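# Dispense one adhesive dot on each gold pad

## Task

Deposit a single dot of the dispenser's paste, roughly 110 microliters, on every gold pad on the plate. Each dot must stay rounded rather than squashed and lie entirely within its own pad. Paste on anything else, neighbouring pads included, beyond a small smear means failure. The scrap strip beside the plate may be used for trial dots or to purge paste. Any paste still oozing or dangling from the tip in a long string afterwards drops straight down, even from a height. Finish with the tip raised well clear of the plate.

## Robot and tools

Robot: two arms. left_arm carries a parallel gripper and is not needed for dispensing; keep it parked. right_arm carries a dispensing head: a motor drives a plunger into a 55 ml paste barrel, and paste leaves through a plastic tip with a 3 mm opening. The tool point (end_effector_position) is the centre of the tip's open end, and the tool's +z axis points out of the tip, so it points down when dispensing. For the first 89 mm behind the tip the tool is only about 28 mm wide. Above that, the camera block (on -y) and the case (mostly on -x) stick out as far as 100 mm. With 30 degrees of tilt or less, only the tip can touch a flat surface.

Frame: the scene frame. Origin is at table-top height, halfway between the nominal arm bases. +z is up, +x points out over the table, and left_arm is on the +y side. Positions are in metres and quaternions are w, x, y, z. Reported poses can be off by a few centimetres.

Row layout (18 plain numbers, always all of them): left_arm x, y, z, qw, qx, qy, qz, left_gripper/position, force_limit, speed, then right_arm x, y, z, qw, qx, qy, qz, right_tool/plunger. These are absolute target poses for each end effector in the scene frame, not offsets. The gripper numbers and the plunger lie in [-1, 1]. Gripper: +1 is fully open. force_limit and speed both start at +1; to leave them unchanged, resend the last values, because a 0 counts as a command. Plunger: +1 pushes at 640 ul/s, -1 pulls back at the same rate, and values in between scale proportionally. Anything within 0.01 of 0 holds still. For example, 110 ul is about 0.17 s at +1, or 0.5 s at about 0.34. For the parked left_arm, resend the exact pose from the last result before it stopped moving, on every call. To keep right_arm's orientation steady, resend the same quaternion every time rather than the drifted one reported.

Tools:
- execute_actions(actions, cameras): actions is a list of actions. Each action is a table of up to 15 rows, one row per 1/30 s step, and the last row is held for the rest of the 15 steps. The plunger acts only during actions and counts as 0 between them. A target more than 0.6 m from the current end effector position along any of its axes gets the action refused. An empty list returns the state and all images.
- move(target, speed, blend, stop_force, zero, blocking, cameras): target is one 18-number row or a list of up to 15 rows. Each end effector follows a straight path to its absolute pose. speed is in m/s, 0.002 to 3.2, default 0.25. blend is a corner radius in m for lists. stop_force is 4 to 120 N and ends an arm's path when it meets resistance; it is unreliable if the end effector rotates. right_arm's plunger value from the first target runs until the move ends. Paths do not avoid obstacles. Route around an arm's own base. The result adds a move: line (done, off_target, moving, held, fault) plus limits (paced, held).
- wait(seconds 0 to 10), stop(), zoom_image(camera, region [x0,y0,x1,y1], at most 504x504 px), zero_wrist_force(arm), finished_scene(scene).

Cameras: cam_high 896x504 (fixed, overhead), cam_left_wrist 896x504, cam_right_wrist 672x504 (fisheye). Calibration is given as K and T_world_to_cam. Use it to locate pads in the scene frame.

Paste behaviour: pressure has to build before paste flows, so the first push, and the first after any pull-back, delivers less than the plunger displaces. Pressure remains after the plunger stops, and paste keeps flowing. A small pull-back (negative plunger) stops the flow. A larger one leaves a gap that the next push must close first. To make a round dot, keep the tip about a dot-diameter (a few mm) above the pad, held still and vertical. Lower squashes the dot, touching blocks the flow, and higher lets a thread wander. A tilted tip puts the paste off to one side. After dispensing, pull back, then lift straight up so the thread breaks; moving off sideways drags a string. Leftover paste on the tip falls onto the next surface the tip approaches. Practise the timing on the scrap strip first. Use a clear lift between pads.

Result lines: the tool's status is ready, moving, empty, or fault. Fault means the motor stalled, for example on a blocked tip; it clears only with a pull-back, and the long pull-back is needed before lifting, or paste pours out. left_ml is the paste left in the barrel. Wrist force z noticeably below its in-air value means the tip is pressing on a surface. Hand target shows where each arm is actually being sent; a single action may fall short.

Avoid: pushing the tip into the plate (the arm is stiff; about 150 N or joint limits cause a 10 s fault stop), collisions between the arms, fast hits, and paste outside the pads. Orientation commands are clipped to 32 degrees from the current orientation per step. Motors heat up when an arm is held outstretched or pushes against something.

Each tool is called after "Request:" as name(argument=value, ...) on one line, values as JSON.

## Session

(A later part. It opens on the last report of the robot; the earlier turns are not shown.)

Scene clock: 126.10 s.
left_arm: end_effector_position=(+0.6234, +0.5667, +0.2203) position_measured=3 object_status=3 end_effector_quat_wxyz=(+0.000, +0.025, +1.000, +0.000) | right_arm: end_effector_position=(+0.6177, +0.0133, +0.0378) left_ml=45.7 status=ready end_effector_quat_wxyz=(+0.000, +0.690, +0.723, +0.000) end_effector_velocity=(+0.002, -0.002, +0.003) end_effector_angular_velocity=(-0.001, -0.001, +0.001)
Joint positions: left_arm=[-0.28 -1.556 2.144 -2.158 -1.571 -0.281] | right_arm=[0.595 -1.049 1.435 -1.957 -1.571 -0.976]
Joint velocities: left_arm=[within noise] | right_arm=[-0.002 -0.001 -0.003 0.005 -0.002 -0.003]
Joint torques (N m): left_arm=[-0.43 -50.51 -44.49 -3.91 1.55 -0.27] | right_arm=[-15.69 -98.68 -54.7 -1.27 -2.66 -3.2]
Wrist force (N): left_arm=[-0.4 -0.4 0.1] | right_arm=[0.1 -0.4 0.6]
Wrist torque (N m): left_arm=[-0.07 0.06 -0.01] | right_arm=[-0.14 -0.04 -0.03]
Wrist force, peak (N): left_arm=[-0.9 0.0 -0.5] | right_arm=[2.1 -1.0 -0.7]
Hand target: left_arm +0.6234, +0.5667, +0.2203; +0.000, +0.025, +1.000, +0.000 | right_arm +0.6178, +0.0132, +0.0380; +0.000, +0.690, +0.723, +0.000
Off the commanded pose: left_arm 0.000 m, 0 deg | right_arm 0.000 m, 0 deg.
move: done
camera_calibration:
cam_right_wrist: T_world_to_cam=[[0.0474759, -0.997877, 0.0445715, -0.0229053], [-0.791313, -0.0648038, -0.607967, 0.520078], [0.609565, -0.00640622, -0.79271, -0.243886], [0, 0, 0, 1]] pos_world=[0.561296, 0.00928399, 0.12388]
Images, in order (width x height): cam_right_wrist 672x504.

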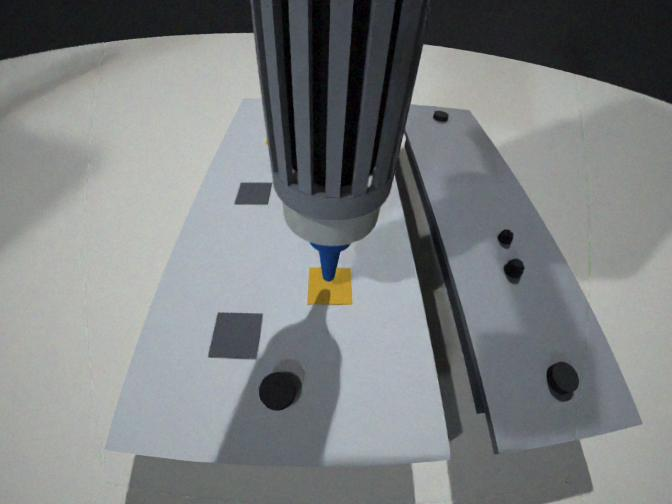

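Request:
move(target=[[0.6234, 0.5667, 0.2203, 0.0, 0.025, 1.0, 0.0, 1, 1, 1, 0.6176, 0.0127, 0.0356, 0.0, 0.690, 0.723, 0.0, 0]], speed=0.05)

Request:
execute_actions(actions=[[[0.6234,0.5667,0.2203,0,0.025,1,0,1,1,1,0.6176,0.0127,0.0356,0,0.690,0.723,0,0.544]]])

Request:
wait(seconds=6, cameras=["cam_right_wrist"])

Request:
zoom_image(camera="cam_right_wrist", region=[280, 240, 380, 315])

Request:
execute_actions(actions=[[[0.6234,0.5667,0.2203,0,0.025,1,0,1,1,1,0.6176,0.0127,0.0356,0,0.690,0.723,0,-0.2]]])

Request:
move(target=[[0.6234, 0.5667, 0.2203, 0.0, 0.025, 1.0, 0.0, 1, 1, 1, 0.6176, 0.0127, 0.06, 0.0, 0.690, 0.723, 0.0, 0]], speed=0.08, cameras=["cam_right_wrist"])

Request:
zoom_image(camera="cam_right_wrist", region=[260, 230, 400, 335])

Request:
move(target=[[0.6234, 0.5667, 0.2203, 0.0, 0.025, 1.0, 0.0, 1, 1, 1, 0.7204, 0.0170, 0.06, 0.0, 0.690, 0.723, 0.0, 0],[0.6234, 0.5667, 0.2203, 0.0, 0.025, 1.0, 0.0, 1, 1, 1, 0.7204, 0.0170, 0.038, 0.0, 0.690, 0.723, 0.0, 0]], speed=0.1, cameras=["cam_right_wrist"])

Request:
zoom_image(camera="cam_right_wrist", region=[270, 240, 370, 315])

Scene clock: 157.93 s.
left_arm: end_effector_position=(+0.6234, +0.5667, +0.2203) position_measured=3 object_status=3 end_effector_quat_wxyz=(+0.000, +0.025, +1.000, +0.000) | right_arm: end_effector_position=(+0.6176, +0.0127, +0.0356) left_ml=45.7 status=ready end_effector_quat_wxyz=(+0.000, +0.690, +0.723, +0.000)
Joint positions: left_arm=[-0.28 -1.556 2.144 -2.158 -1.571 -0.281] | right_arm=[0.595 -1.049 1.439 -1.961 -1.571 -0.976]
Joint torques (N m): left_arm=[-1.32 -49.59 -42.83 -4.18 1.23 -0.23] | right_arm=[-17.34 -72.01 -44.97 -5.57 1.58 -3.45]
Wrist force (N): left_arm=[-0.7 0.0 -0.2] | right_arm=[0.3 -0.5 0.3]
Wrist torque (N m): left_arm=[0.00 0.10 -0.01] | right_arm=[-0.20 -0.08 -0.03]
Wrist force, peak (N): left_arm=[-1.0 -0.4 -0.3] | right_arm=[0.3 -0.7 0.6]
Hand target: left_arm +0.6234, +0.5667, +0.2203; +0.000, +0.025, +1.000, +0.000 | right_arm +0.6176, +0.0127, +0.0356; +0.000, +0.690, +0.723, +0.000
Off the commanded pose: left_arm 0.000 m, 0 deg | right_arm 0.000 m, 0 deg.
move: done
camera_calibration:
cam_left_wrist: T_world_to_cam=[[0.0132392, 0.998031, -0.0613164, -0.544111], [0.923767, 0.0112635, 0.38279, -0.650004], [0.382727, -0.0617099, -0.921798, 0.128368], [0, 0, 0, 1]] pos_world=[0.558525, 0.558282, 0.333781]
cam_right_wrist: T_world_to_cam=[[0.047392, -0.997884, 0.0445177, -0.0232386], [-0.791232, -0.0647055, -0.608083, 0.518457], [0.609676, -0.00640561, -0.792625, -0.245664], [0, 0, 0, 1]] pos_world=[0.561096, 0.00878396, 0.12158]

Scene clock: 158.67 s.
left_arm: end_effector_position=(+0.6234, +0.5667, +0.2203) position_measured=3 object_status=3 end_effector_quat_wxyz=(+0.000, +0.025, +1.000, +0.000) | right_arm: end_effector_position=(+0.6176, +0.0127, +0.0356) left_ml=45.5 status=ready end_effector_quat_wxyz=(+0.000, +0.690, +0.723, +0.000)
Joint positions: left_arm=[-0.28 -1.556 2.144 -2.158 -1.571 -0.281] | right_arm=[0.595 -1.049 1.439 -1.961 -1.571 -0.976]
Joint torques (N m): left_arm=[-0.48 -48.24 -43.47 -4.14 1.6 -0.17] | right_arm=[-17.34 -71.87 -52.93 -1.69 1.65 -3.37]
Wrist force (N): left_arm=[-0.4 -0.1 -0.2] | right_arm=[0.2 -0.3 0.4]
Wrist torque (N m): left_arm=[-0.03 0.07 -0.01] | right_arm=[-0.10 -0.05 -0.02]
Wrist force, peak (N): left_arm=[-0.7 -0.3 -0.4] | right_arm=[-0.3 -0.8 0.2]
Hand target: left_arm +0.6234, +0.5667, +0.2203; +0.000, +0.025, +1.000, +0.000 | right_arm +0.6176, +0.0127, +0.0356; +0.000, +0.690, +0.723, +0.000
Off the commanded pose: left_arm 0.000 m, 0 deg | right_arm 0.000 m, 0 deg.
camera_calibration:
cam_left_wrist: T_world_to_cam=[[0.0132392, 0.998031, -0.0613164, -0.544111], [0.923767, 0.0112635, 0.38279, -0.650004], [0.382727, -0.0617099, -0.921798, 0.128368], [0, 0, 0, 1]] pos_world=[0.558525, 0.558282, 0.333781]
cam_right_wrist: T_world_to_cam=[[0.047392, -0.997884, 0.0445177, -0.0232386], [-0.791232, -0.0647055, -0.608083, 0.518457], [0.609676, -0.00640561, -0.792625, -0.245664], [0, 0, 0, 1]] pos_world=[0.561096, 0.00878396, 0.12158]

Scene clock: 164.67 s.
left_arm: end_effector_position=(+0.6234, +0.5667, +0.2203) position_measured=3 object_status=3 end_effector_quat_wxyz=(+0.000, +0.025, +1.000, +0.000) | right_arm: end_effector_position=(+0.6176, +0.0127, +0.0356) left_ml=45.5 status=ready end_effector_quat_wxyz=(+0.000, +0.690, +0.723, +0.000)
Joint positions: left_arm=[-0.28 -1.556 2.144 -2.158 -1.571 -0.281] | right_arm=[0.595 -1.049 1.439 -1.961 -1.571 -0.976]
Joint torques (N m): left_arm=[1.38 -48.02 -43.23 -4.29 1.9 -0.13] | right_arm=[-15.18 -73.96 -46.24 -1.86 1.24 -0.25]
Wrist force (N): left_arm=[-0.8 -0.1 0.1] | right_arm=[-0.1 -0.4 0.4]
Wrist torque (N m): left_arm=[-0.02 0.12 -0.01] | right_arm=[-0.17 0.06 -0.02]
Wrist force, peak (N): left_arm=[-1.0 -0.3 0.1] | right_arm=[0.3 -0.4 0.7]
Hand target: left_arm +0.6234, +0.5667, +0.2203; +0.000, +0.025, +1.000, +0.000 | right_arm +0.6176, +0.0127, +0.0356; +0.000, +0.690, +0.723, +0.000
Off the commanded pose: left_arm 0.000 m, 0 deg | right_arm 0.000 m, 0 deg.
wait: 6.00 s; at rest by 0.17 s
camera_calibration:
cam_right_wrist: T_world_to_cam=[[0.047392, -0.997884, 0.0445177, -0.023243], [-0.791232, -0.0647055, -0.608083, 0.518517], [0.609676, -0.00640561, -0.792625, -0.245584], [0, 0, 0, 1]] pos_world=[0.561096, 0.00878396, 0.12168]
Images, in order (width x height): cam_right_wrist 672x504.

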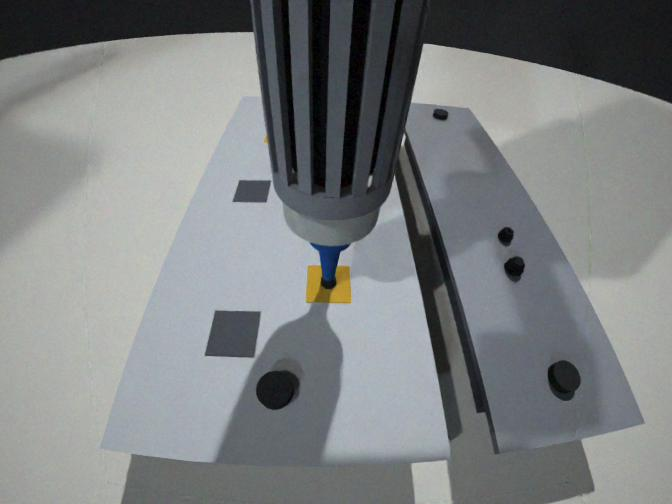

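Scaled by 5.040 from the camera's 672x504 image, which has a finer 960x720 frame.

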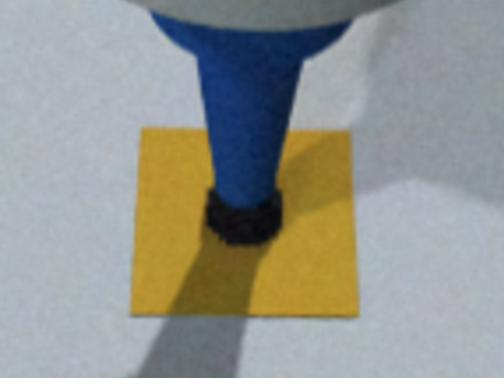

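Scene clock: 165.40 s.
left_arm: end_effector_position=(+0.6234, +0.5667, +0.2203) position_measured=3 object_status=3 end_effector_quat_wxyz=(+0.000, +0.025, +1.000, +0.000) | right_arm: end_effector_position=(+0.6176, +0.0127, +0.0356) left_ml=45.6 status=ready end_effector_quat_wxyz=(+0.000, +0.690, +0.723, +0.000)
Joint positions: left_arm=[-0.28 -1.556 2.144 -2.158 -1.571 -0.281] | right_arm=[0.595 -1.049 1.439 -1.961 -1.571 -0.976]
Joint torques (N m): left_arm=[1.82 -47.82 -43.38 -3.97 1.87 -0.51] | right_arm=[-14.4 -72.26 -44.74 -1.78 1.4 -0.01]
Wrist force (N): left_arm=[-0.7 -0.2 0.1] | right_arm=[0.1 -0.2 0.4]
Wrist torque (N m): left_arm=[-0.03 0.11 -0.01] | right_arm=[-0.08 -0.02 -0.02]
Wrist force, peak (N): left_arm=[-0.7 -0.4 0.1] | right_arm=[0.1 -0.4 0.5]
Hand target: left_arm +0.6234, +0.5667, +0.2203; +0.000, +0.025, +1.000, +0.000 | right_arm +0.6176, +0.0127, +0.0356; +0.000, +0.690, +0.723, +0.000
Off the commanded pose: left_arm 0.000 m, 0 deg | right_arm 0.000 m, 0 deg.
camera_calibration:
cam_left_wrist: T_world_to_cam=[[0.0132392, 0.998031, -0.0613164, -0.544111], [0.923767, 0.0112635, 0.38279, -0.650004], [0.382727, -0.0617099, -0.921798, 0.128368], [0, 0, 0, 1]] pos_world=[0.558525, 0.558282, 0.333781]
cam_right_wrist: T_world_to_cam=[[0.047392, -0.997884, 0.0445177, -0.023243], [-0.791232, -0.0647055, -0.608083, 0.518517], [0.609676, -0.00640561, -0.792625, -0.245584], [0, 0, 0, 1]] pos_world=[0.561096, 0.00878396, 0.12168]

Scene clock: 166.13 s.
left_arm: end_effector_position=(+0.6234, +0.5667, +0.2203) position_measured=3 object_status=3 end_effector_quat_wxyz=(+0.000, +0.025, +1.000, +0.000) | right_arm: end_effector_position=(+0.6176, +0.0127, +0.0603) left_ml=45.6 status=ready end_effector_quat_wxyz=(+0.000, +0.690, +0.723, +0.000)
Joint positions: left_arm=[-0.28 -1.556 2.144 -2.158 -1.571 -0.281] | right_arm=[0.595 -1.064 1.416 -1.923 -1.571 -0.976]
Joint torques (N m): left_arm=[1.53 -48.76 -43.58 -4.29 1.59 -0.23] | right_arm=[-14.82 -70.64 -39.52 -6.84 1.6 -0.09]
Wrist force (N): left_arm=[-0.4 -0.1 0.0] | right_arm=[-0.4 -0.5 0.3]
Wrist torque (N m): left_arm=[-0.03 0.06 -0.02] | right_arm=[-0.19 0.15 -0.03]
Wrist force, peak (N): left_arm=[-0.9 0.0 -0.1] | right_arm=[-0.2 0.0 1.6]
Hand target: left_arm +0.6234, +0.5667, +0.2203; +0.000, +0.025, +1.000, +0.000 | right_arm +0.6176, +0.0127, +0.0600; +0.000, +0.690, +0.723, +0.000
Off the commanded pose: left_arm 0.000 m, 0 deg | right_arm 0.000 m, 0 deg.
move: done
camera_calibration:
cam_right_wrist: T_world_to_cam=[[0.0473826, -0.997884, 0.0445221, -0.0243383], [-0.791147, -0.0647016, -0.608194, 0.533524], [0.609788, -0.0064057, -0.792539, -0.226222], [0, 0, 0, 1]] pos_world=[0.561196, 0.00878396, 0.14628]
Images, in order (width x height): cam_right_wrist 672x504.

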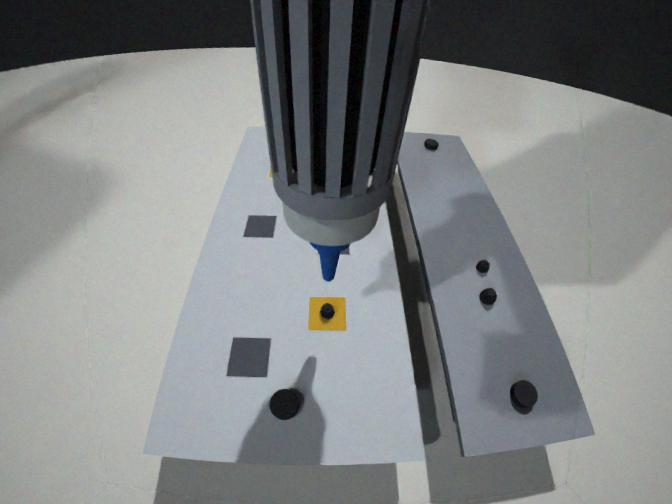

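Scaled by 3.600 from the camera's 672x504 image, which has a finer 960x720 frame.

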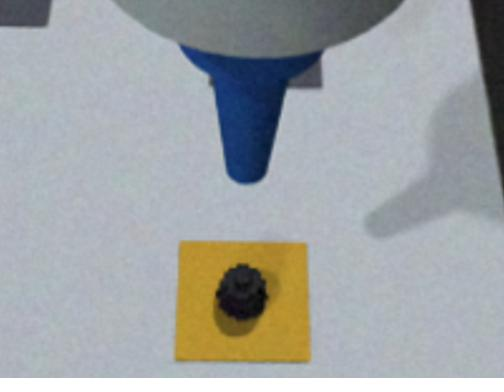

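Scene clock: 167.73 s.
left_arm: end_effector_position=(+0.6234, +0.5667, +0.2203) position_measured=3 object_status=3 end_effector_quat_wxyz=(+0.000, +0.025, +1.000, +0.000) | right_arm: end_effector_position=(+0.7204, +0.0170, +0.0378) left_ml=45.6 status=ready end_effector_quat_wxyz=(+0.000, +0.690, +0.723, +0.000)
Joint positions: left_arm=[-0.28 -1.556 2.144 -2.158 -1.571 -0.281] | right_arm=[0.539 -0.929 1.24 -1.881 -1.571 -1.032]
Joint torques (N m): left_arm=[1.84 -48.63 -43.24 -4.26 1.69 -0.34] | right_arm=[19.62 -108.04 -56.51 -1.32 0.89 3.97]
Wrist force (N): left_arm=[-0.5 0.1 0.0] | right_arm=[0.2 0.0 0.1]
Wrist torque (N m): left_arm=[0.01 0.09 -0.01] | right_arm=[0.01 -0.04 0.01]
Wrist force, peak (N): left_arm=[-0.9 -0.1 -0.1] | right_arm=[0.4 -0.4 2.2]
Hand target: left_arm +0.6234, +0.5667, +0.2203; +0.000, +0.025, +1.000, +0.000 | right_arm +0.7204, +0.0170, +0.0380; +0.000, +0.690, +0.723, +0.000
Off the commanded pose: left_arm 0.000 m, 0 deg | right_arm 0.000 m, 0 deg.
move: done
camera_calibration:
cam_right_wrist: T_world_to_cam=[[0.0473265, -0.997884, 0.0445932, -0.0239924], [-0.791237, -0.0646996, -0.608078, 0.601547], [0.609676, -0.00650557, -0.792624, -0.306548], [0, 0, 0, 1]] pos_world=[0.663996, 0.012984, 0.12388]
Images, in order (width x height): cam_right_wrist 672x504.

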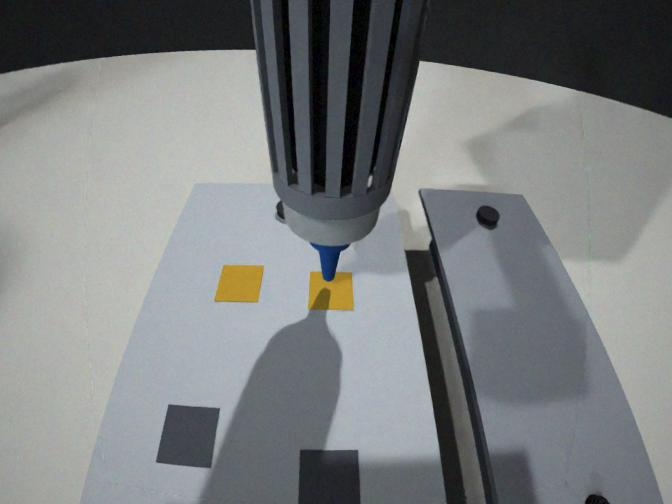

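Scaled by 5.040 from the camera's 672x504 image, which has a finer 960x720 frame.

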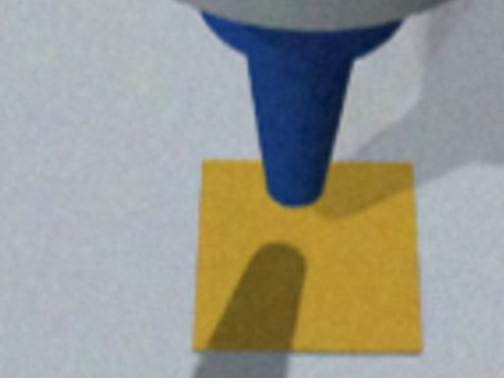

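Request:
move(target=[[0.6234, 0.5667, 0.2203, 0.0, 0.025, 1.0, 0.0, 1, 1, 1, 0.7182, 0.0160, 0.0358, 0.0, 0.690, 0.723, 0.0, 0]], speed=0.05, cameras=["cam_right_wrist"])

Request:
zoom_image(camera="cam_right_wrist", region=[270, 240, 370, 315])

Request:
execute_actions(actions=[[[0.6234,0.5667,0.2203,0,0.025,1,0,1,1,1,0.7182,0.0160,0.0358,0,0.690,0.723,0,0.544]]])

Request:
wait(seconds=6, cameras=["cam_right_wrist"])

Request:
zoom_image(camera="cam_right_wrist", region=[280, 240, 380, 315])

Request:
execute_actions(actions=[[[0.6234,0.5667,0.2203,0,0.025,1,0,1,1,1,0.7182,0.0160,0.0358,0,0.690,0.723,0,-0.2]]])

Request:
move(target=[[0.6234, 0.5667, 0.2203, 0.0, 0.025, 1.0, 0.0, 1, 1, 1, 0.7182, 0.0160, 0.06, 0.0, 0.690, 0.723, 0.0, 0]], speed=0.08, cameras=["cam_right_wrist"])

Request:
zoom_image(camera="cam_right_wrist", region=[260, 230, 400, 335])

Request:
move(target=[[0.6234, 0.5667, 0.2203, 0.0, 0.025, 1.0, 0.0, 1, 1, 1, 0.7194, 0.0513, 0.06, 0.0, 0.690, 0.723, 0.0, 0],[0.6234, 0.5667, 0.2203, 0.0, 0.025, 1.0, 0.0, 1, 1, 1, 0.7194, 0.0513, 0.038, 0.0, 0.690, 0.723, 0.0, 0]], speed=0.1, cameras=["cam_right_wrist"])

Request:
zoom_image(camera="cam_right_wrist", region=[270, 240, 370, 315])

Scene clock: 198.87 s.
left_arm: end_effector_position=(+0.6234, +0.5667, +0.2203) position_measured=3 object_status=3 end_effector_quat_wxyz=(+0.000, +0.025, +1.000, +0.000) | right_arm: end_effector_position=(+0.7182, +0.0160, +0.0358) left_ml=45.6 status=ready end_effector_quat_wxyz=(+0.000, +0.690, +0.723, +0.000)
Joint positions: left_arm=[-0.28 -1.556 2.144 -2.158 -1.571 -0.281] | right_arm=[0.539 -0.932 1.248 -1.887 -1.571 -1.032]
Joint torques (N m): left_arm=[1.28 -48.3 -41.52 -4.36 1.89 -0.28] | right_arm=[18.57 -105.21 -52.25 -4.91 -2.39 4]
Wrist force (N): left_arm=[-0.7 0.0 -0.2] | right_arm=[-0.2 -0.3 0.4]
Wrist torque (N m): left_arm=[-0.02 0.12 -0.02] | right_arm=[-0.12 0.10 0.01]
Wrist force, peak (N): left_arm=[-0.9 -0.2 -0.6] | right_arm=[0.2 0.1 0.7]
Hand target: left_arm +0.6234, +0.5667, +0.2203; +0.000, +0.025, +1.000, +0.000 | right_arm +0.7182, +0.0160, +0.0358; +0.000, +0.690, +0.723, +0.000
Off the commanded pose: left_arm 0.000 m, 0 deg | right_arm 0.000 m, 0 deg.
move: done
camera_calibration:
cam_right_wrist: T_world_to_cam=[[0.0473306, -0.997883, 0.0445964, -0.0247908], [-0.791236, -0.0647047, -0.608077, 0.598385], [0.609676, -0.00650561, -0.792624, -0.306816], [0, 0, 0, 1]] pos_world=[0.661696, 0.011984, 0.12178]
Images, in order (width x height): cam_right_wrist 672x504.

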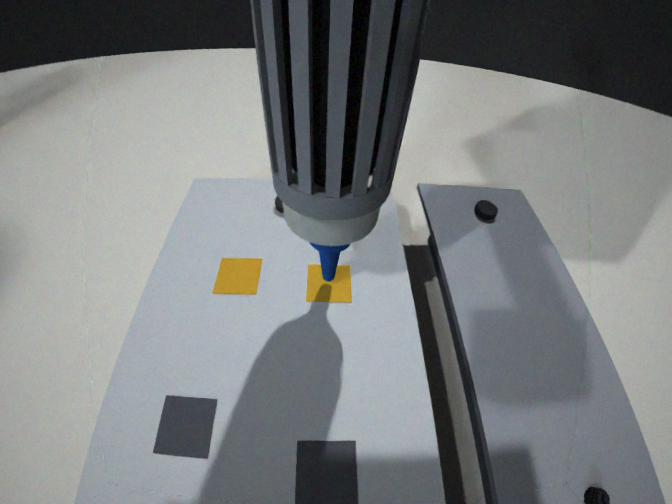

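Scaled by 5.040 from the camera's 672x504 image, which has a finer 960x720 frame.

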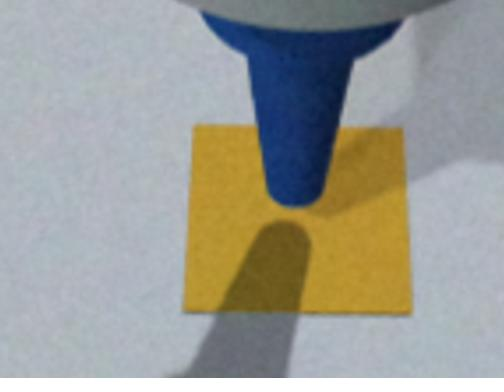

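Scene clock: 199.60 s.
left_arm: end_effector_position=(+0.6234, +0.5667, +0.2203) position_measured=3 object_status=3 end_effector_quat_wxyz=(+0.000, +0.025, +1.000, +0.000) | right_arm: end_effector_position=(+0.7182, +0.0160, +0.0358) left_ml=45.4 status=ready end_effector_quat_wxyz=(+0.000, +0.690, +0.723, +0.000)
Joint positions: left_arm=[-0.28 -1.556 2.144 -2.158 -1.571 -0.281] | right_arm=[0.539 -0.932 1.248 -1.887 -1.571 -1.032]
Joint torques (N m): left_arm=[0.24 -48.76 -42.35 -4.16 1.58 -0.32] | right_arm=[16.95 -94.44 -54.81 -1.43 -2.05 3.05]
Wrist force (N): left_arm=[-0.3 0.1 -0.2] | right_arm=[0.2 -0.2 0.1]
Wrist torque (N m): left_arm=[0.02 0.06 -0.01] | right_arm=[-0.08 -0.04 0.01]
Wrist force, peak (N): left_arm=[-0.8 -0.1 0.1] | right_arm=[0.1 0.0 0.6]
Hand target: left_arm +0.6234, +0.5667, +0.2203; +0.000, +0.025, +1.000, +0.000 | right_arm +0.7182, +0.0160, +0.0358; +0.000, +0.690, +0.723, +0.000
Off the commanded pose: left_arm 0.000 m, 0 deg | right_arm 0.000 m, 0 deg.
camera_calibration:
cam_left_wrist: T_world_to_cam=[[0.0132392, 0.998031, -0.0613164, -0.544111], [0.923767, 0.0112635, 0.38279, -0.650004], [0.382727, -0.0617099, -0.921798, 0.128368], [0, 0, 0, 1]] pos_world=[0.558525, 0.558282, 0.333781]
cam_right_wrist: T_world_to_cam=[[0.0473853, -0.997884, 0.0445185, -0.024727], [-0.791185, -0.0647011, -0.608145, 0.598506], [0.609739, -0.00640516, -0.792577, -0.306846], [0, 0, 0, 1]] pos_world=[0.661796, 0.012084, 0.12188]

Scene clock: 205.60 s.
left_arm: end_effector_position=(+0.6234, +0.5667, +0.2203) position_measured=3 object_status=3 end_effector_quat_wxyz=(+0.000, +0.025, +1.000, +0.000) | right_arm: end_effector_position=(+0.7182, +0.0160, +0.0358) left_ml=45.4 status=ready end_effector_quat_wxyz=(+0.000, +0.690, +0.723, +0.000)
Joint positions: left_arm=[-0.28 -1.556 2.144 -2.158 -1.571 -0.281] | right_arm=[0.539 -0.932 1.248 -1.887 -1.571 -1.032]
Joint torques (N m): left_arm=[3.75 -50.32 -42.11 -4.69 1.5 -0.33] | right_arm=[12.91 -87.05 -43.87 -2.46 -2.18 -0.89]
Wrist force (N): left_arm=[-0.3 -0.1 0.4] | right_arm=[0.4 -0.1 -0.3]
Wrist torque (N m): left_arm=[-0.03 0.05 -0.01] | right_arm=[-0.05 -0.12 0.01]
Wrist force, peak (N): left_arm=[-1.0 0.1 -0.2] | right_arm=[0.0 0.1 0.9]
Hand target: left_arm +0.6234, +0.5667, +0.2203; +0.000, +0.025, +1.000, +0.000 | right_arm +0.7182, +0.0160, +0.0358; +0.000, +0.690, +0.723, +0.000
Off the commanded pose: left_arm 0.000 m, 0 deg | right_arm 0.000 m, 0 deg.
wait: 6.00 s; at rest by 0.17 s
camera_calibration:
cam_right_wrist: T_world_to_cam=[[0.0473306, -0.997883, 0.0445964, -0.024691], [-0.791236, -0.0647047, -0.608077, 0.598392], [0.609676, -0.00650561, -0.792624, -0.306816], [0, 0, 0, 1]] pos_world=[0.661696, 0.012084, 0.12178]
Images, in order (width x height): cam_right_wrist 672x504.

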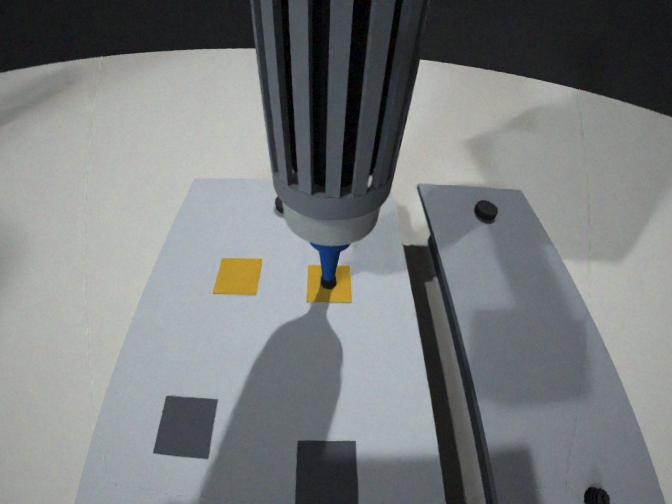

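Scaled by 5.040 from the camera's 672x504 image, which has a finer 960x720 frame.

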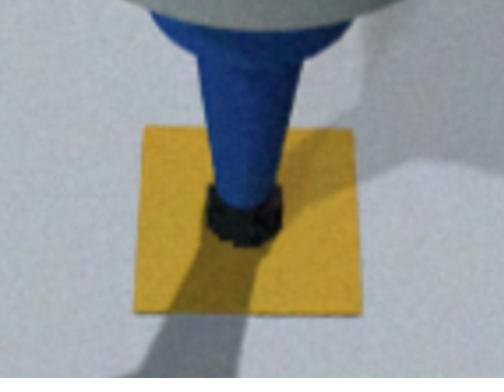

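Scene clock: 206.33 s.
left_arm: end_effector_position=(+0.6234, +0.5667, +0.2203) position_measured=3 object_status=3 end_effector_quat_wxyz=(+0.000, +0.025, +1.000, +0.000) | right_arm: end_effector_position=(+0.7182, +0.0160, +0.0358) left_ml=45.5 status=ready end_effector_quat_wxyz=(+0.000, +0.690, +0.723, +0.000)
Joint positions: left_arm=[-0.28 -1.556 2.144 -2.158 -1.571 -0.281] | right_arm=[0.539 -0.932 1.248 -1.887 -1.571 -1.032]
Joint torques (N m): left_arm=[1.08 -47.82 -41.4 -4.66 1.89 -0.22] | right_arm=[11.21 -84.68 -44.34 -2.38 -2.05 -1.35]
Wrist force (N): left_arm=[-0.3 0.1 0.2] | right_arm=[-0.3 0.2 -0.1]
Wrist torque (N m): left_arm=[0.00 0.05 -0.02] | right_arm=[0.08 0.13 0.01]
Wrist force, peak (N): left_arm=[-1.0 0.2 -0.2] | right_arm=[0.2 0.0 0.6]
Hand target: left_arm +0.6234, +0.5667, +0.2203; +0.000, +0.025, +1.000, +0.000 | right_arm +0.7182, +0.0160, +0.0358; +0.000, +0.690, +0.723, +0.000
Off the commanded pose: left_arm 0.000 m, 0 deg | right_arm 0.000 m, 0 deg.
camera_calibration:
cam_left_wrist: T_world_to_cam=[[0.0132392, 0.998031, -0.0613164, -0.544111], [0.923767, 0.0112635, 0.38279, -0.650004], [0.382727, -0.0617099, -0.921798, 0.128368], [0, 0, 0, 1]] pos_world=[0.558525, 0.558282, 0.333781]
cam_right_wrist: T_world_to_cam=[[0.0473306, -0.997883, 0.0445964, -0.024691], [-0.791236, -0.0647047, -0.608077, 0.598392], [0.609676, -0.00650561, -0.792624, -0.306816], [0, 0, 0, 1]] pos_world=[0.661696, 0.012084, 0.12178]

Scene clock: 207.07 s.
left_arm: end_effector_position=(+0.6234, +0.5667, +0.2203) position_measured=3 object_status=3 end_effector_quat_wxyz=(+0.000, +0.025, +1.000, +0.000) | right_arm: end_effector_position=(+0.7182, +0.0160, +0.0603) left_ml=45.5 status=ready end_effector_quat_wxyz=(+0.000, +0.690, +0.723, +0.000) end_effector_velocity=(-0.001, +0.001, -0.002) end_effector_angular_velocity=(+0.002, +0.000, +0.001)
Joint positions: left_arm=[-0.28 -1.556 2.144 -2.158 -1.571 -0.281] | right_arm=[0.539 -0.944 1.224 -1.851 -1.571 -1.032]
Joint velocities: left_arm=[within noise] | right_arm=[0.001 0.001 0.004 -0.006 0.001 0]
Joint torques (N m): left_arm=[1.08 -48.13 -41.4 -4.74 1.75 -0.24] | right_arm=[16.01 -79.42 -42.44 -6.69 -1.9 -1.84]
Wrist force (N): left_arm=[-0.2 -0.1 -0.4] | right_arm=[-0.1 -0.3 -0.1]
Wrist torque (N m): left_arm=[-0.02 0.03 -0.02] | right_arm=[-0.09 0.07 0.01]
Wrist force, peak (N): left_arm=[-0.8 -0.3 0.0] | right_arm=[-0.2 -0.5 1.4]
Hand target: left_arm +0.6234, +0.5667, +0.2203; +0.000, +0.025, +1.000, +0.000 | right_arm +0.7182, +0.0160, +0.0600; +0.000, +0.690, +0.723, +0.000
Off the commanded pose: left_arm 0.000 m, 0 deg | right_arm 0.000 m, 0 deg.
move: done
camera_calibration:
cam_right_wrist: T_world_to_cam=[[0.0473826, -0.997884, 0.0445221, -0.0258119], [-0.791147, -0.0647016, -0.608194, 0.613327], [0.609788, -0.0064057, -0.792539, -0.287545], [0, 0, 0, 1]] pos_world=[0.661796, 0.012084, 0.14628]
Images, in order (width x height): cam_right_wrist 672x504.

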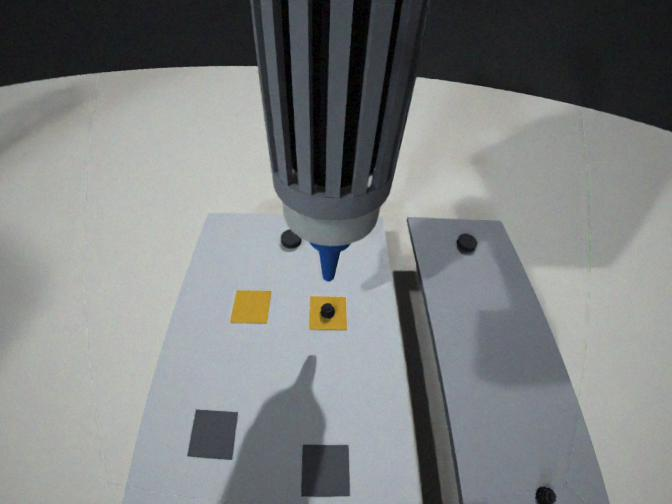

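Scaled by 3.600 from the camera's 672x504 image, which has a finer 960x720 frame.

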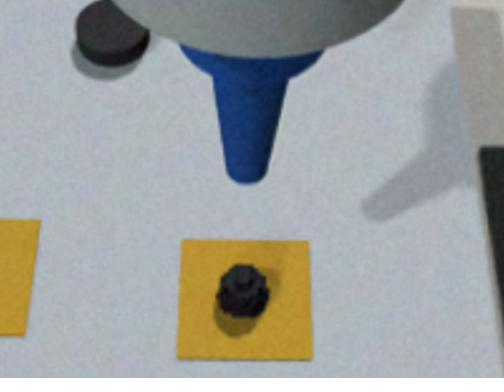

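Scene clock: 208.00 s.
left_arm: end_effector_position=(+0.6234, +0.5667, +0.2203) position_measured=3 object_status=3 end_effector_quat_wxyz=(+0.000, +0.025, +1.000, +0.000) | right_arm: end_effector_position=(+0.7193, +0.0514, +0.0378) left_ml=45.5 status=ready end_effector_quat_wxyz=(+0.000, +0.690, +0.723, +0.000) end_effector_velocity=(+0.000, -0.001, +0.001) end_effector_angular_velocity=(-0.002, +0.002, -0.001)
Joint positions: left_arm=[-0.28 -1.556 2.144 -2.158 -1.571 -0.281] | right_arm=[0.567 -0.89 1.174 -1.855 -1.571 -1.004]
Joint velocities: left_arm=[within noise] | right_arm=[-0.001 0 -0.002 0.005 0 0]
Joint torques (N m): left_arm=[2.29 -48.56 -41.63 -4.73 1.56 -0.45] | right_arm=[-16.51 -113.1 -56.29 -0.92 0.94 -3.35]
Wrist force (N): left_arm=[-0.4 0.3 0.1] | right_arm=[0.1 0.1 0.3]
Wrist torque (N m): left_arm=[0.04 0.05 -0.01] | right_arm=[0.03 0.01 -0.01]
Wrist force, peak (N): left_arm=[-0.7 0.1 -0.1] | right_arm=[-0.1 -0.5 2.1]
Hand target: left_arm +0.6234, +0.5667, +0.2203; +0.000, +0.025, +1.000, +0.000 | right_arm +0.7194, +0.0513, +0.0380; +0.000, +0.690, +0.723, +0.000
Off the commanded pose: left_arm 0.000 m, 0 deg | right_arm 0.000 m, 0 deg.
move: done
camera_calibration:
cam_right_wrist: T_world_to_cam=[[0.0474664, -0.997878, 0.0445758, 0.010296], [-0.791228, -0.0647999, -0.608078, 0.602902], [0.609676, -0.00640631, -0.792625, -0.305658], [0, 0, 0, 1]] pos_world=[0.662896, 0.047384, 0.12388]
Images, in order (width x height): cam_right_wrist 672x504.

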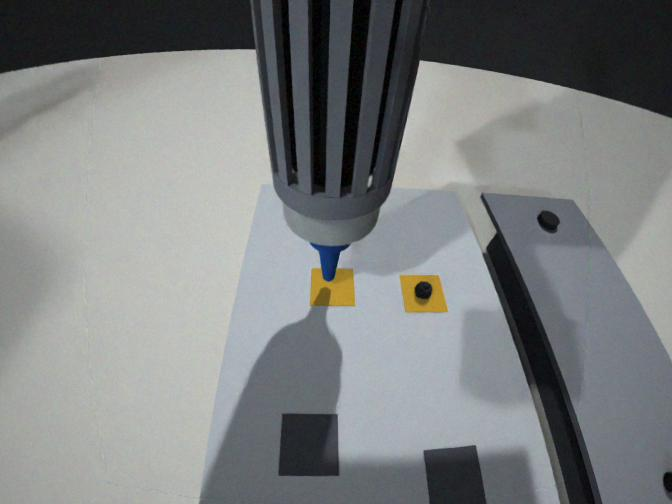

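Scaled by 5.040 from the camera's 672x504 image, which has a finer 960x720 frame.

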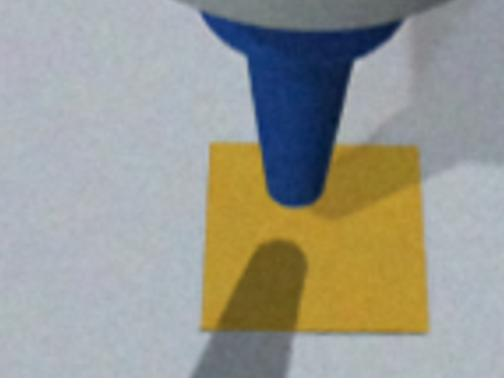

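Request:
move(target=[[0.6234, 0.5667, 0.2203, 0.0, 0.025, 1.0, 0.0, 1, 1, 1, 0.7188, 0.0499, 0.0358, 0.0, 0.690, 0.723, 0.0, 0]], speed=0.05, cameras=["cam_right_wrist"])

Request:
zoom_image(camera="cam_right_wrist", region=[270, 240, 370, 315])

Request:
execute_actions(actions=[[[0.6234,0.5667,0.2203,0,0.025,1,0,1,1,1,0.7188,0.0499,0.0358,0,0.690,0.723,0,0.544]]])

Request:
wait(seconds=6, cameras=["cam_right_wrist"])

Request:
zoom_image(camera="cam_right_wrist", region=[280, 240, 380, 315])

Request:
execute_actions(actions=[[[0.6234,0.5667,0.2203,0,0.025,1,0,1,1,1,0.7188,0.0499,0.0358,0,0.690,0.723,0,-0.4]]])

Request:
move(target=[[0.6234, 0.5667, 0.2203, 0.0, 0.025, 1.0, 0.0, 1, 1, 1, 0.7188, 0.0499, 0.06, 0.0, 0.690, 0.723, 0.0, 0]], speed=0.08, cameras=["cam_right_wrist"])

Request:
zoom_image(camera="cam_right_wrist", region=[260, 230, 400, 335])

Request:
move(target=[[0.6234, 0.5667, 0.2203, 0.0, 0.025, 1.0, 0.0, 1, 1, 1, 0.7, 0.03, 0.20, 0.0, 0.690, 0.723, 0.0, 0]], speed=0.2, cameras=["cam_right_wrist"])

Request:
zoom_image(camera="cam_right_wrist", region=[200, 230, 536, 482])

Scene clock: 231.07 s.
left_arm: end_effector_position=(+0.6234, +0.5667, +0.2203) position_measured=3 object_status=3 end_effector_quat_wxyz=(+0.000, +0.025, +1.000, +0.000) | right_arm: end_effector_position=(+0.7188, +0.0499, +0.0358) left_ml=45.5 status=ready end_effector_quat_wxyz=(+0.000, +0.690, +0.723, +0.000)
Joint positions: left_arm=[-0.28 -1.556 2.144 -2.158 -1.571 -0.281] | right_arm=[0.566 -0.891 1.18 -1.86 -1.571 -1.005]
Joint torques (N m): left_arm=[5.41 -48.23 -40.54 -4.75 2.14 -0.39] | right_arm=[-17.09 -111.72 -49.41 -5.19 0.97 -3.19]
Wrist force (N): left_arm=[-0.4 0.0 -0.2] | right_arm=[0.0 -0.5 0.2]
Wrist torque (N m): left_arm=[-0.01 0.06 -0.02] | right_arm=[-0.17 0.06 -0.01]
Wrist force, peak (N): left_arm=[-1.0 -0.1 -0.1] | right_arm=[0.3 -0.8 0.4]
Hand target: left_arm +0.6234, +0.5667, +0.2203; +0.000, +0.025, +1.000, +0.000 | right_arm +0.7188, +0.0499, +0.0358; +0.000, +0.690, +0.723, +0.000
Off the commanded pose: left_arm 0.000 m, 0 deg | right_arm 0.000 m, 0 deg.
move: done
camera_calibration:
cam_right_wrist: T_world_to_cam=[[0.047392, -0.997884, 0.0445177, 0.00907773], [-0.791232, -0.0647055, -0.608083, 0.601058], [0.609676, -0.00640561, -0.792625, -0.306966], [0, 0, 0, 1]] pos_world=[0.662296, 0.045984, 0.12178]
Images, in order (width x height): cam_right_wrist 672x504.

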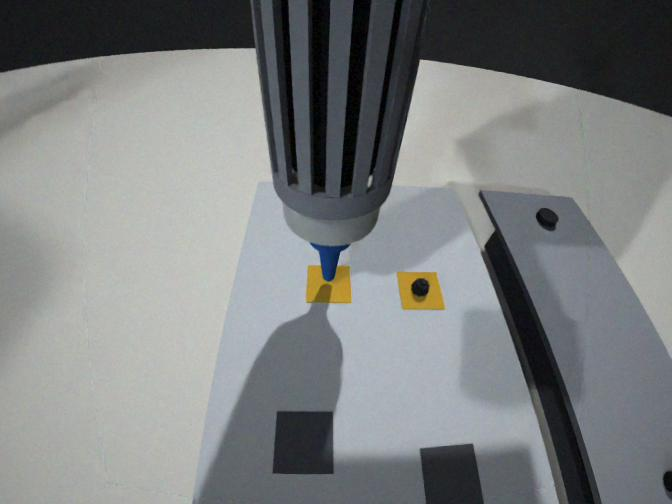

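Scaled by 5.040 from the camera's 672x504 image, which has a finer 960x720 frame.

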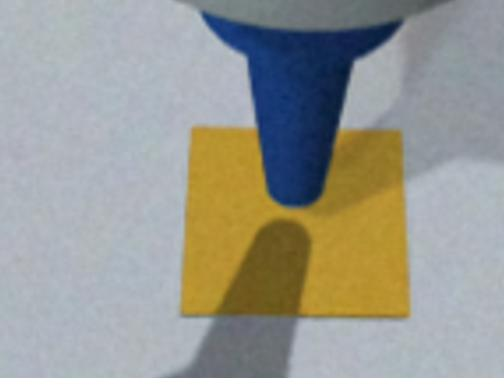

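Scene clock: 231.80 s.
left_arm: end_effector_position=(+0.6234, +0.5667, +0.2203) position_measured=3 object_status=3 end_effector_quat_wxyz=(+0.000, +0.025, +1.000, +0.000) | right_arm: end_effector_position=(+0.7188, +0.0499, +0.0358) left_ml=45.3 status=ready end_effector_quat_wxyz=(+0.000, +0.690, +0.723, +0.000)
Joint positions: left_arm=[-0.28 -1.556 2.144 -2.158 -1.571 -0.281] | right_arm=[0.566 -0.891 1.18 -1.859 -1.571 -1.005]
Joint torques (N m): left_arm=[2.08 -48.12 -40.92 -4.76 1.83 -0.48] | right_arm=[-15.16 -105.04 -55.56 -1.35 0.91 -1.95]
Wrist force (N): left_arm=[-0.4 0.0 0.2] | right_arm=[0.0 -0.2 0.2]
Wrist torque (N m): left_arm=[0.00 0.06 -0.02] | right_arm=[-0.06 0.02 -0.02]
Wrist force, peak (N): left_arm=[-0.8 0.2 0.5] | right_arm=[0.1 -0.4 0.8]
Hand target: left_arm +0.6234, +0.5667, +0.2203; +0.000, +0.025, +1.000, +0.000 | right_arm +0.7188, +0.0499, +0.0358; +0.000, +0.690, +0.723, +0.000
Off the commanded pose: left_arm 0.000 m, 0 deg | right_arm 0.000 m, 0 deg.
camera_calibration:
cam_left_wrist: T_world_to_cam=[[0.0132392, 0.998031, -0.0613164, -0.544111], [0.923767, 0.0112635, 0.38279, -0.650004], [0.382727, -0.0617099, -0.921798, 0.128368], [0, 0, 0, 1]] pos_world=[0.558525, 0.558282, 0.333781]
cam_right_wrist: T_world_to_cam=[[0.0473882, -0.997884, 0.0445147, 0.00907146], [-0.791233, -0.0647006, -0.608083, 0.601198], [0.609676, -0.00640558, -0.792625, -0.306948], [0, 0, 0, 1]] pos_world=[0.662396, 0.045984, 0.12188]

Scene clock: 237.80 s.
left_arm: end_effector_position=(+0.6234, +0.5667, +0.2203) position_measured=3 object_status=3 end_effector_quat_wxyz=(+0.000, +0.025, +1.000, +0.000) | right_arm: end_effector_position=(+0.7188, +0.0499, +0.0358) left_ml=45.3 status=ready end_effector_quat_wxyz=(+0.000, +0.690, +0.723, +0.000)
Joint positions: left_arm=[-0.28 -1.556 2.144 -2.158 -1.571 -0.281] | right_arm=[0.566 -0.891 1.18 -1.859 -1.571 -1.005]
Joint torques (N m): left_arm=[5.36 -48.83 -39.93 -4.62 1.47 -0.13] | right_arm=[-4.74 -90.74 -43.16 -1.91 1.23 3.24]
Wrist force (N): left_arm=[-0.3 0.0 0.1] | right_arm=[0.0 0.1 0.1]
Wrist torque (N m): left_arm=[0.01 0.05 -0.02] | right_arm=[0.06 0.02 -0.01]
Wrist force, peak (N): left_arm=[-1.0 0.4 0.1] | right_arm=[-0.1 -0.5 0.8]
Hand target: left_arm +0.6234, +0.5667, +0.2203; +0.000, +0.025, +1.000, +0.000 | right_arm +0.7188, +0.0499, +0.0358; +0.000, +0.690, +0.723, +0.000
Off the commanded pose: left_arm 0.000 m, 0 deg | right_arm 0.000 m, 0 deg.
wait: 6.00 s; at rest by 0.17 s
camera_calibration:
cam_right_wrist: T_world_to_cam=[[0.0473306, -0.997883, 0.0445964, 0.0091088], [-0.791236, -0.0647047, -0.608077, 0.60106], [0.609676, -0.00650561, -0.792624, -0.306961], [0, 0, 0, 1]] pos_world=[0.662296, 0.045984, 0.12178]
Images, in order (width x height): cam_right_wrist 672x504.

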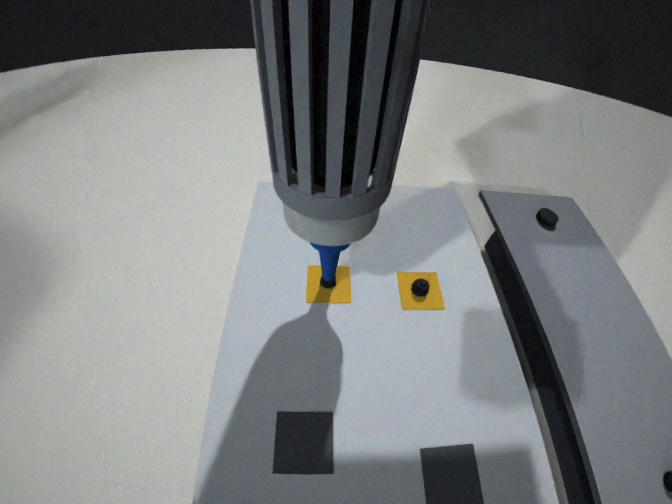

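Scaled by 5.040 from the camera's 672x504 image, which has a finer 960x720 frame.

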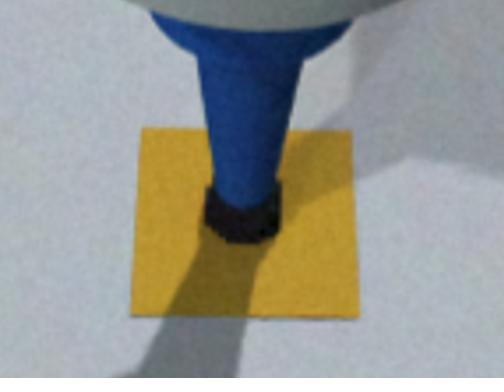

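Scene clock: 238.53 s.
left_arm: end_effector_position=(+0.6234, +0.5667, +0.2203) position_measured=3 object_status=3 end_effector_quat_wxyz=(+0.000, +0.025, +1.000, +0.000) | right_arm: end_effector_position=(+0.7188, +0.0499, +0.0358) left_ml=45.4 status=ready end_effector_quat_wxyz=(+0.000, +0.690, +0.723, +0.000)
Joint positions: left_arm=[-0.28 -1.556 2.144 -2.158 -1.571 -0.281] | right_arm=[0.566 -0.891 1.18 -1.859 -1.571 -1.005]
Joint torques (N m): left_arm=[3.39 -46.46 -40.27 -4.78 1.61 -0.38] | right_arm=[-3.49 -91.01 -44.47 -1.97 1.11 3.39]
Wrist force (N): left_arm=[-0.4 -0.3 0.0] | right_arm=[0.3 -0.3 0.2]
Wrist torque (N m): left_arm=[-0.06 0.06 -0.02] | right_arm=[-0.10 -0.06 -0.01]
Wrist force, peak (N): left_arm=[-0.7 0.0 -0.4] | right_arm=[0.0 -0.1 0.6]
Hand target: left_arm +0.6234, +0.5667, +0.2203; +0.000, +0.025, +1.000, +0.000 | right_arm +0.7188, +0.0499, +0.0358; +0.000, +0.690, +0.723, +0.000
Off the commanded pose: left_arm 0.000 m, 0 deg | right_arm 0.000 m, 0 deg.
camera_calibration:
cam_left_wrist: T_world_to_cam=[[0.0132392, 0.998031, -0.0613164, -0.544111], [0.923767, 0.0112635, 0.38279, -0.650004], [0.382727, -0.0617099, -0.921798, 0.128368], [0, 0, 0, 1]] pos_world=[0.558525, 0.558282, 0.333781]
cam_right_wrist: T_world_to_cam=[[0.0473306, -0.997883, 0.0445964, 0.0091088], [-0.791236, -0.0647047, -0.608077, 0.60106], [0.609676, -0.00650561, -0.792624, -0.306961], [0, 0, 0, 1]] pos_world=[0.662296, 0.045984, 0.12178]

Scene clock: 239.27 s.
left_arm: end_effector_position=(+0.6234, +0.5667, +0.2203) position_measured=3 object_status=3 end_effector_quat_wxyz=(+0.000, +0.025, +1.000, +0.000) | right_arm: end_effector_position=(+0.7188, +0.0499, +0.0603) left_ml=45.4 status=ready end_effector_quat_wxyz=(+0.000, +0.690, +0.723, +0.000)
Joint positions: left_arm=[-0.28 -1.556 2.144 -2.158 -1.571 -0.281] | right_arm=[0.566 -0.903 1.155 -1.823 -1.571 -1.005]
Joint torques (N m): left_arm=[2.27 -48.15 -40.98 -4.87 1.39 -0.45] | right_arm=[-1.71 -84.46 -41.72 -6.87 1.49 3.26]
Wrist force (N): left_arm=[-0.5 -0.1 0.4] | right_arm=[0.0 -0.4 0.1]
Wrist torque (N m): left_arm=[-0.03 0.07 -0.02] | right_arm=[-0.12 0.03 -0.01]
Wrist force, peak (N): left_arm=[-1.1 0.1 -0.1] | right_arm=[-0.1 -0.4 1.7]
Hand target: left_arm +0.6234, +0.5667, +0.2203; +0.000, +0.025, +1.000, +0.000 | right_arm +0.7188, +0.0499, +0.0600; +0.000, +0.690, +0.723, +0.000
Off the commanded pose: left_arm 0.000 m, 0 deg | right_arm 0.000 m, 0 deg.
move: done
camera_calibration:
cam_right_wrist: T_world_to_cam=[[0.0473826, -0.997884, 0.0445221, 0.00798791], [-0.791147, -0.0647016, -0.608194, 0.615995], [0.609788, -0.0064057, -0.792539, -0.287694], [0, 0, 0, 1]] pos_world=[0.662396, 0.045984, 0.14628]
Images, in order (width x height): cam_right_wrist 672x504.

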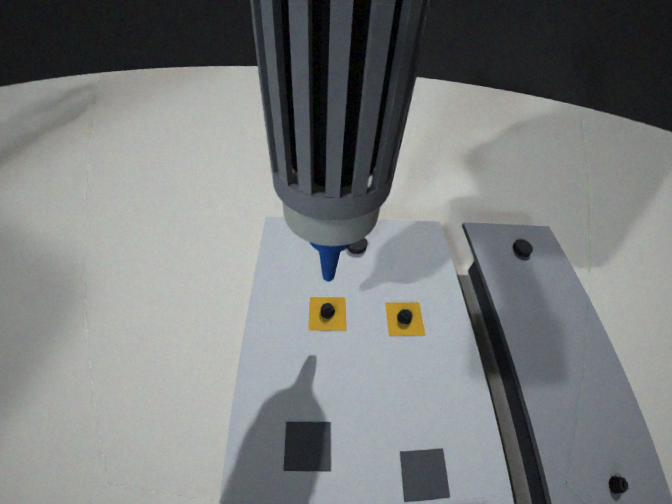

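Scaled by 3.600 from the camera's 672x504 image, which has a finer 960x720 frame.

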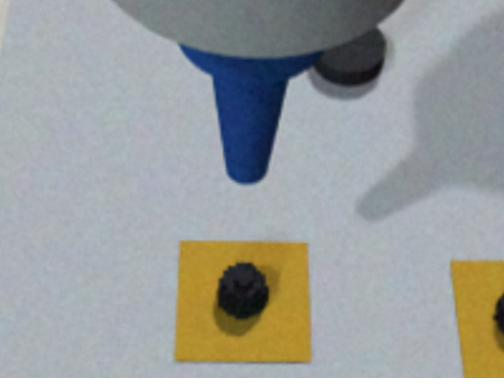

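Scene clock: 240.43 s.
left_arm: end_effector_position=(+0.6234, +0.5667, +0.2203) position_measured=3 object_status=3 end_effector_quat_wxyz=(+0.000, +0.025, +1.000, +0.000) | right_arm: end_effector_position=(+0.7000, +0.0300, +0.2000) left_ml=45.4 status=ready end_effector_quat_wxyz=(+0.000, +0.690, +0.723, +0.000)
Joint positions: left_arm=[-0.28 -1.556 2.144 -2.158 -1.571 -0.281] | right_arm=[0.561 -0.993 1.054 -1.632 -1.571 -1.01]
Joint torques (N m): left_arm=[3.23 -45.75 -40.09 -5.02 1.78 -0.27] | right_arm=[-6.3 -85.68 -48.43 -5.43 1.01 -1.27]
Wrist force (N): left_arm=[-0.2 -0.1 0.4] | right_arm=[0.2 -0.3 0.3]
Wrist torque (N m): left_arm=[-0.02 0.02 -0.02] | right_arm=[-0.10 -0.04 0.03]
Wrist force, peak (N): left_arm=[-1.0 -0.1 0.0] | right_arm=[0.5 -0.2 3.3]
Hand target: left_arm +0.6234, +0.5667, +0.2203; +0.000, +0.025, +1.000, +0.000 | right_arm +0.7000, +0.0300, +0.2000; +0.000, +0.690, +0.723, +0.000
Off the commanded pose: left_arm 0.000 m, 0 deg | right_arm 0.000 m, 0 deg.
move: done
camera_calibration:
cam_right_wrist: T_world_to_cam=[[0.047392, -0.997884, 0.0445177, -0.017308], [-0.791232, -0.0647055, -0.608083, 0.684876], [0.609676, -0.00640561, -0.792625, -0.165465], [0, 0, 0, 1]] pos_world=[0.643596, 0.025984, 0.28608]
Images, in order (width x height): cam_right_wrist 672x504.

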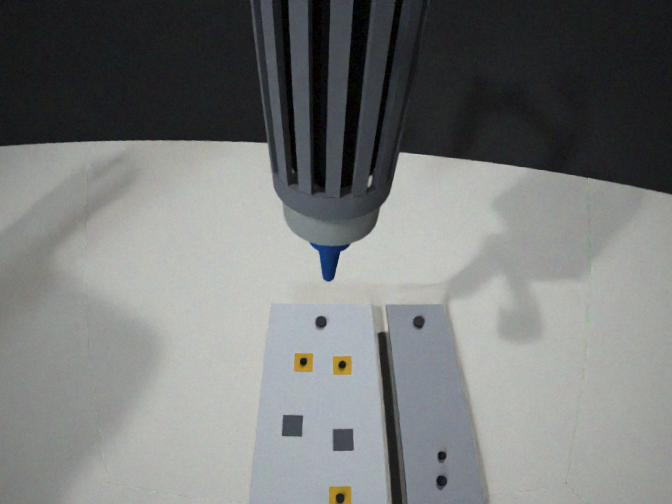

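Scaled by 1.500 from the camera's 672x504 image, which has a finer 960x720 frame.

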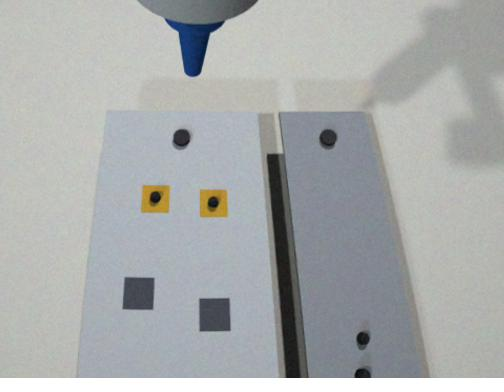

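Request:
finished_scene(scene=2)

The scene is finished: the task was done.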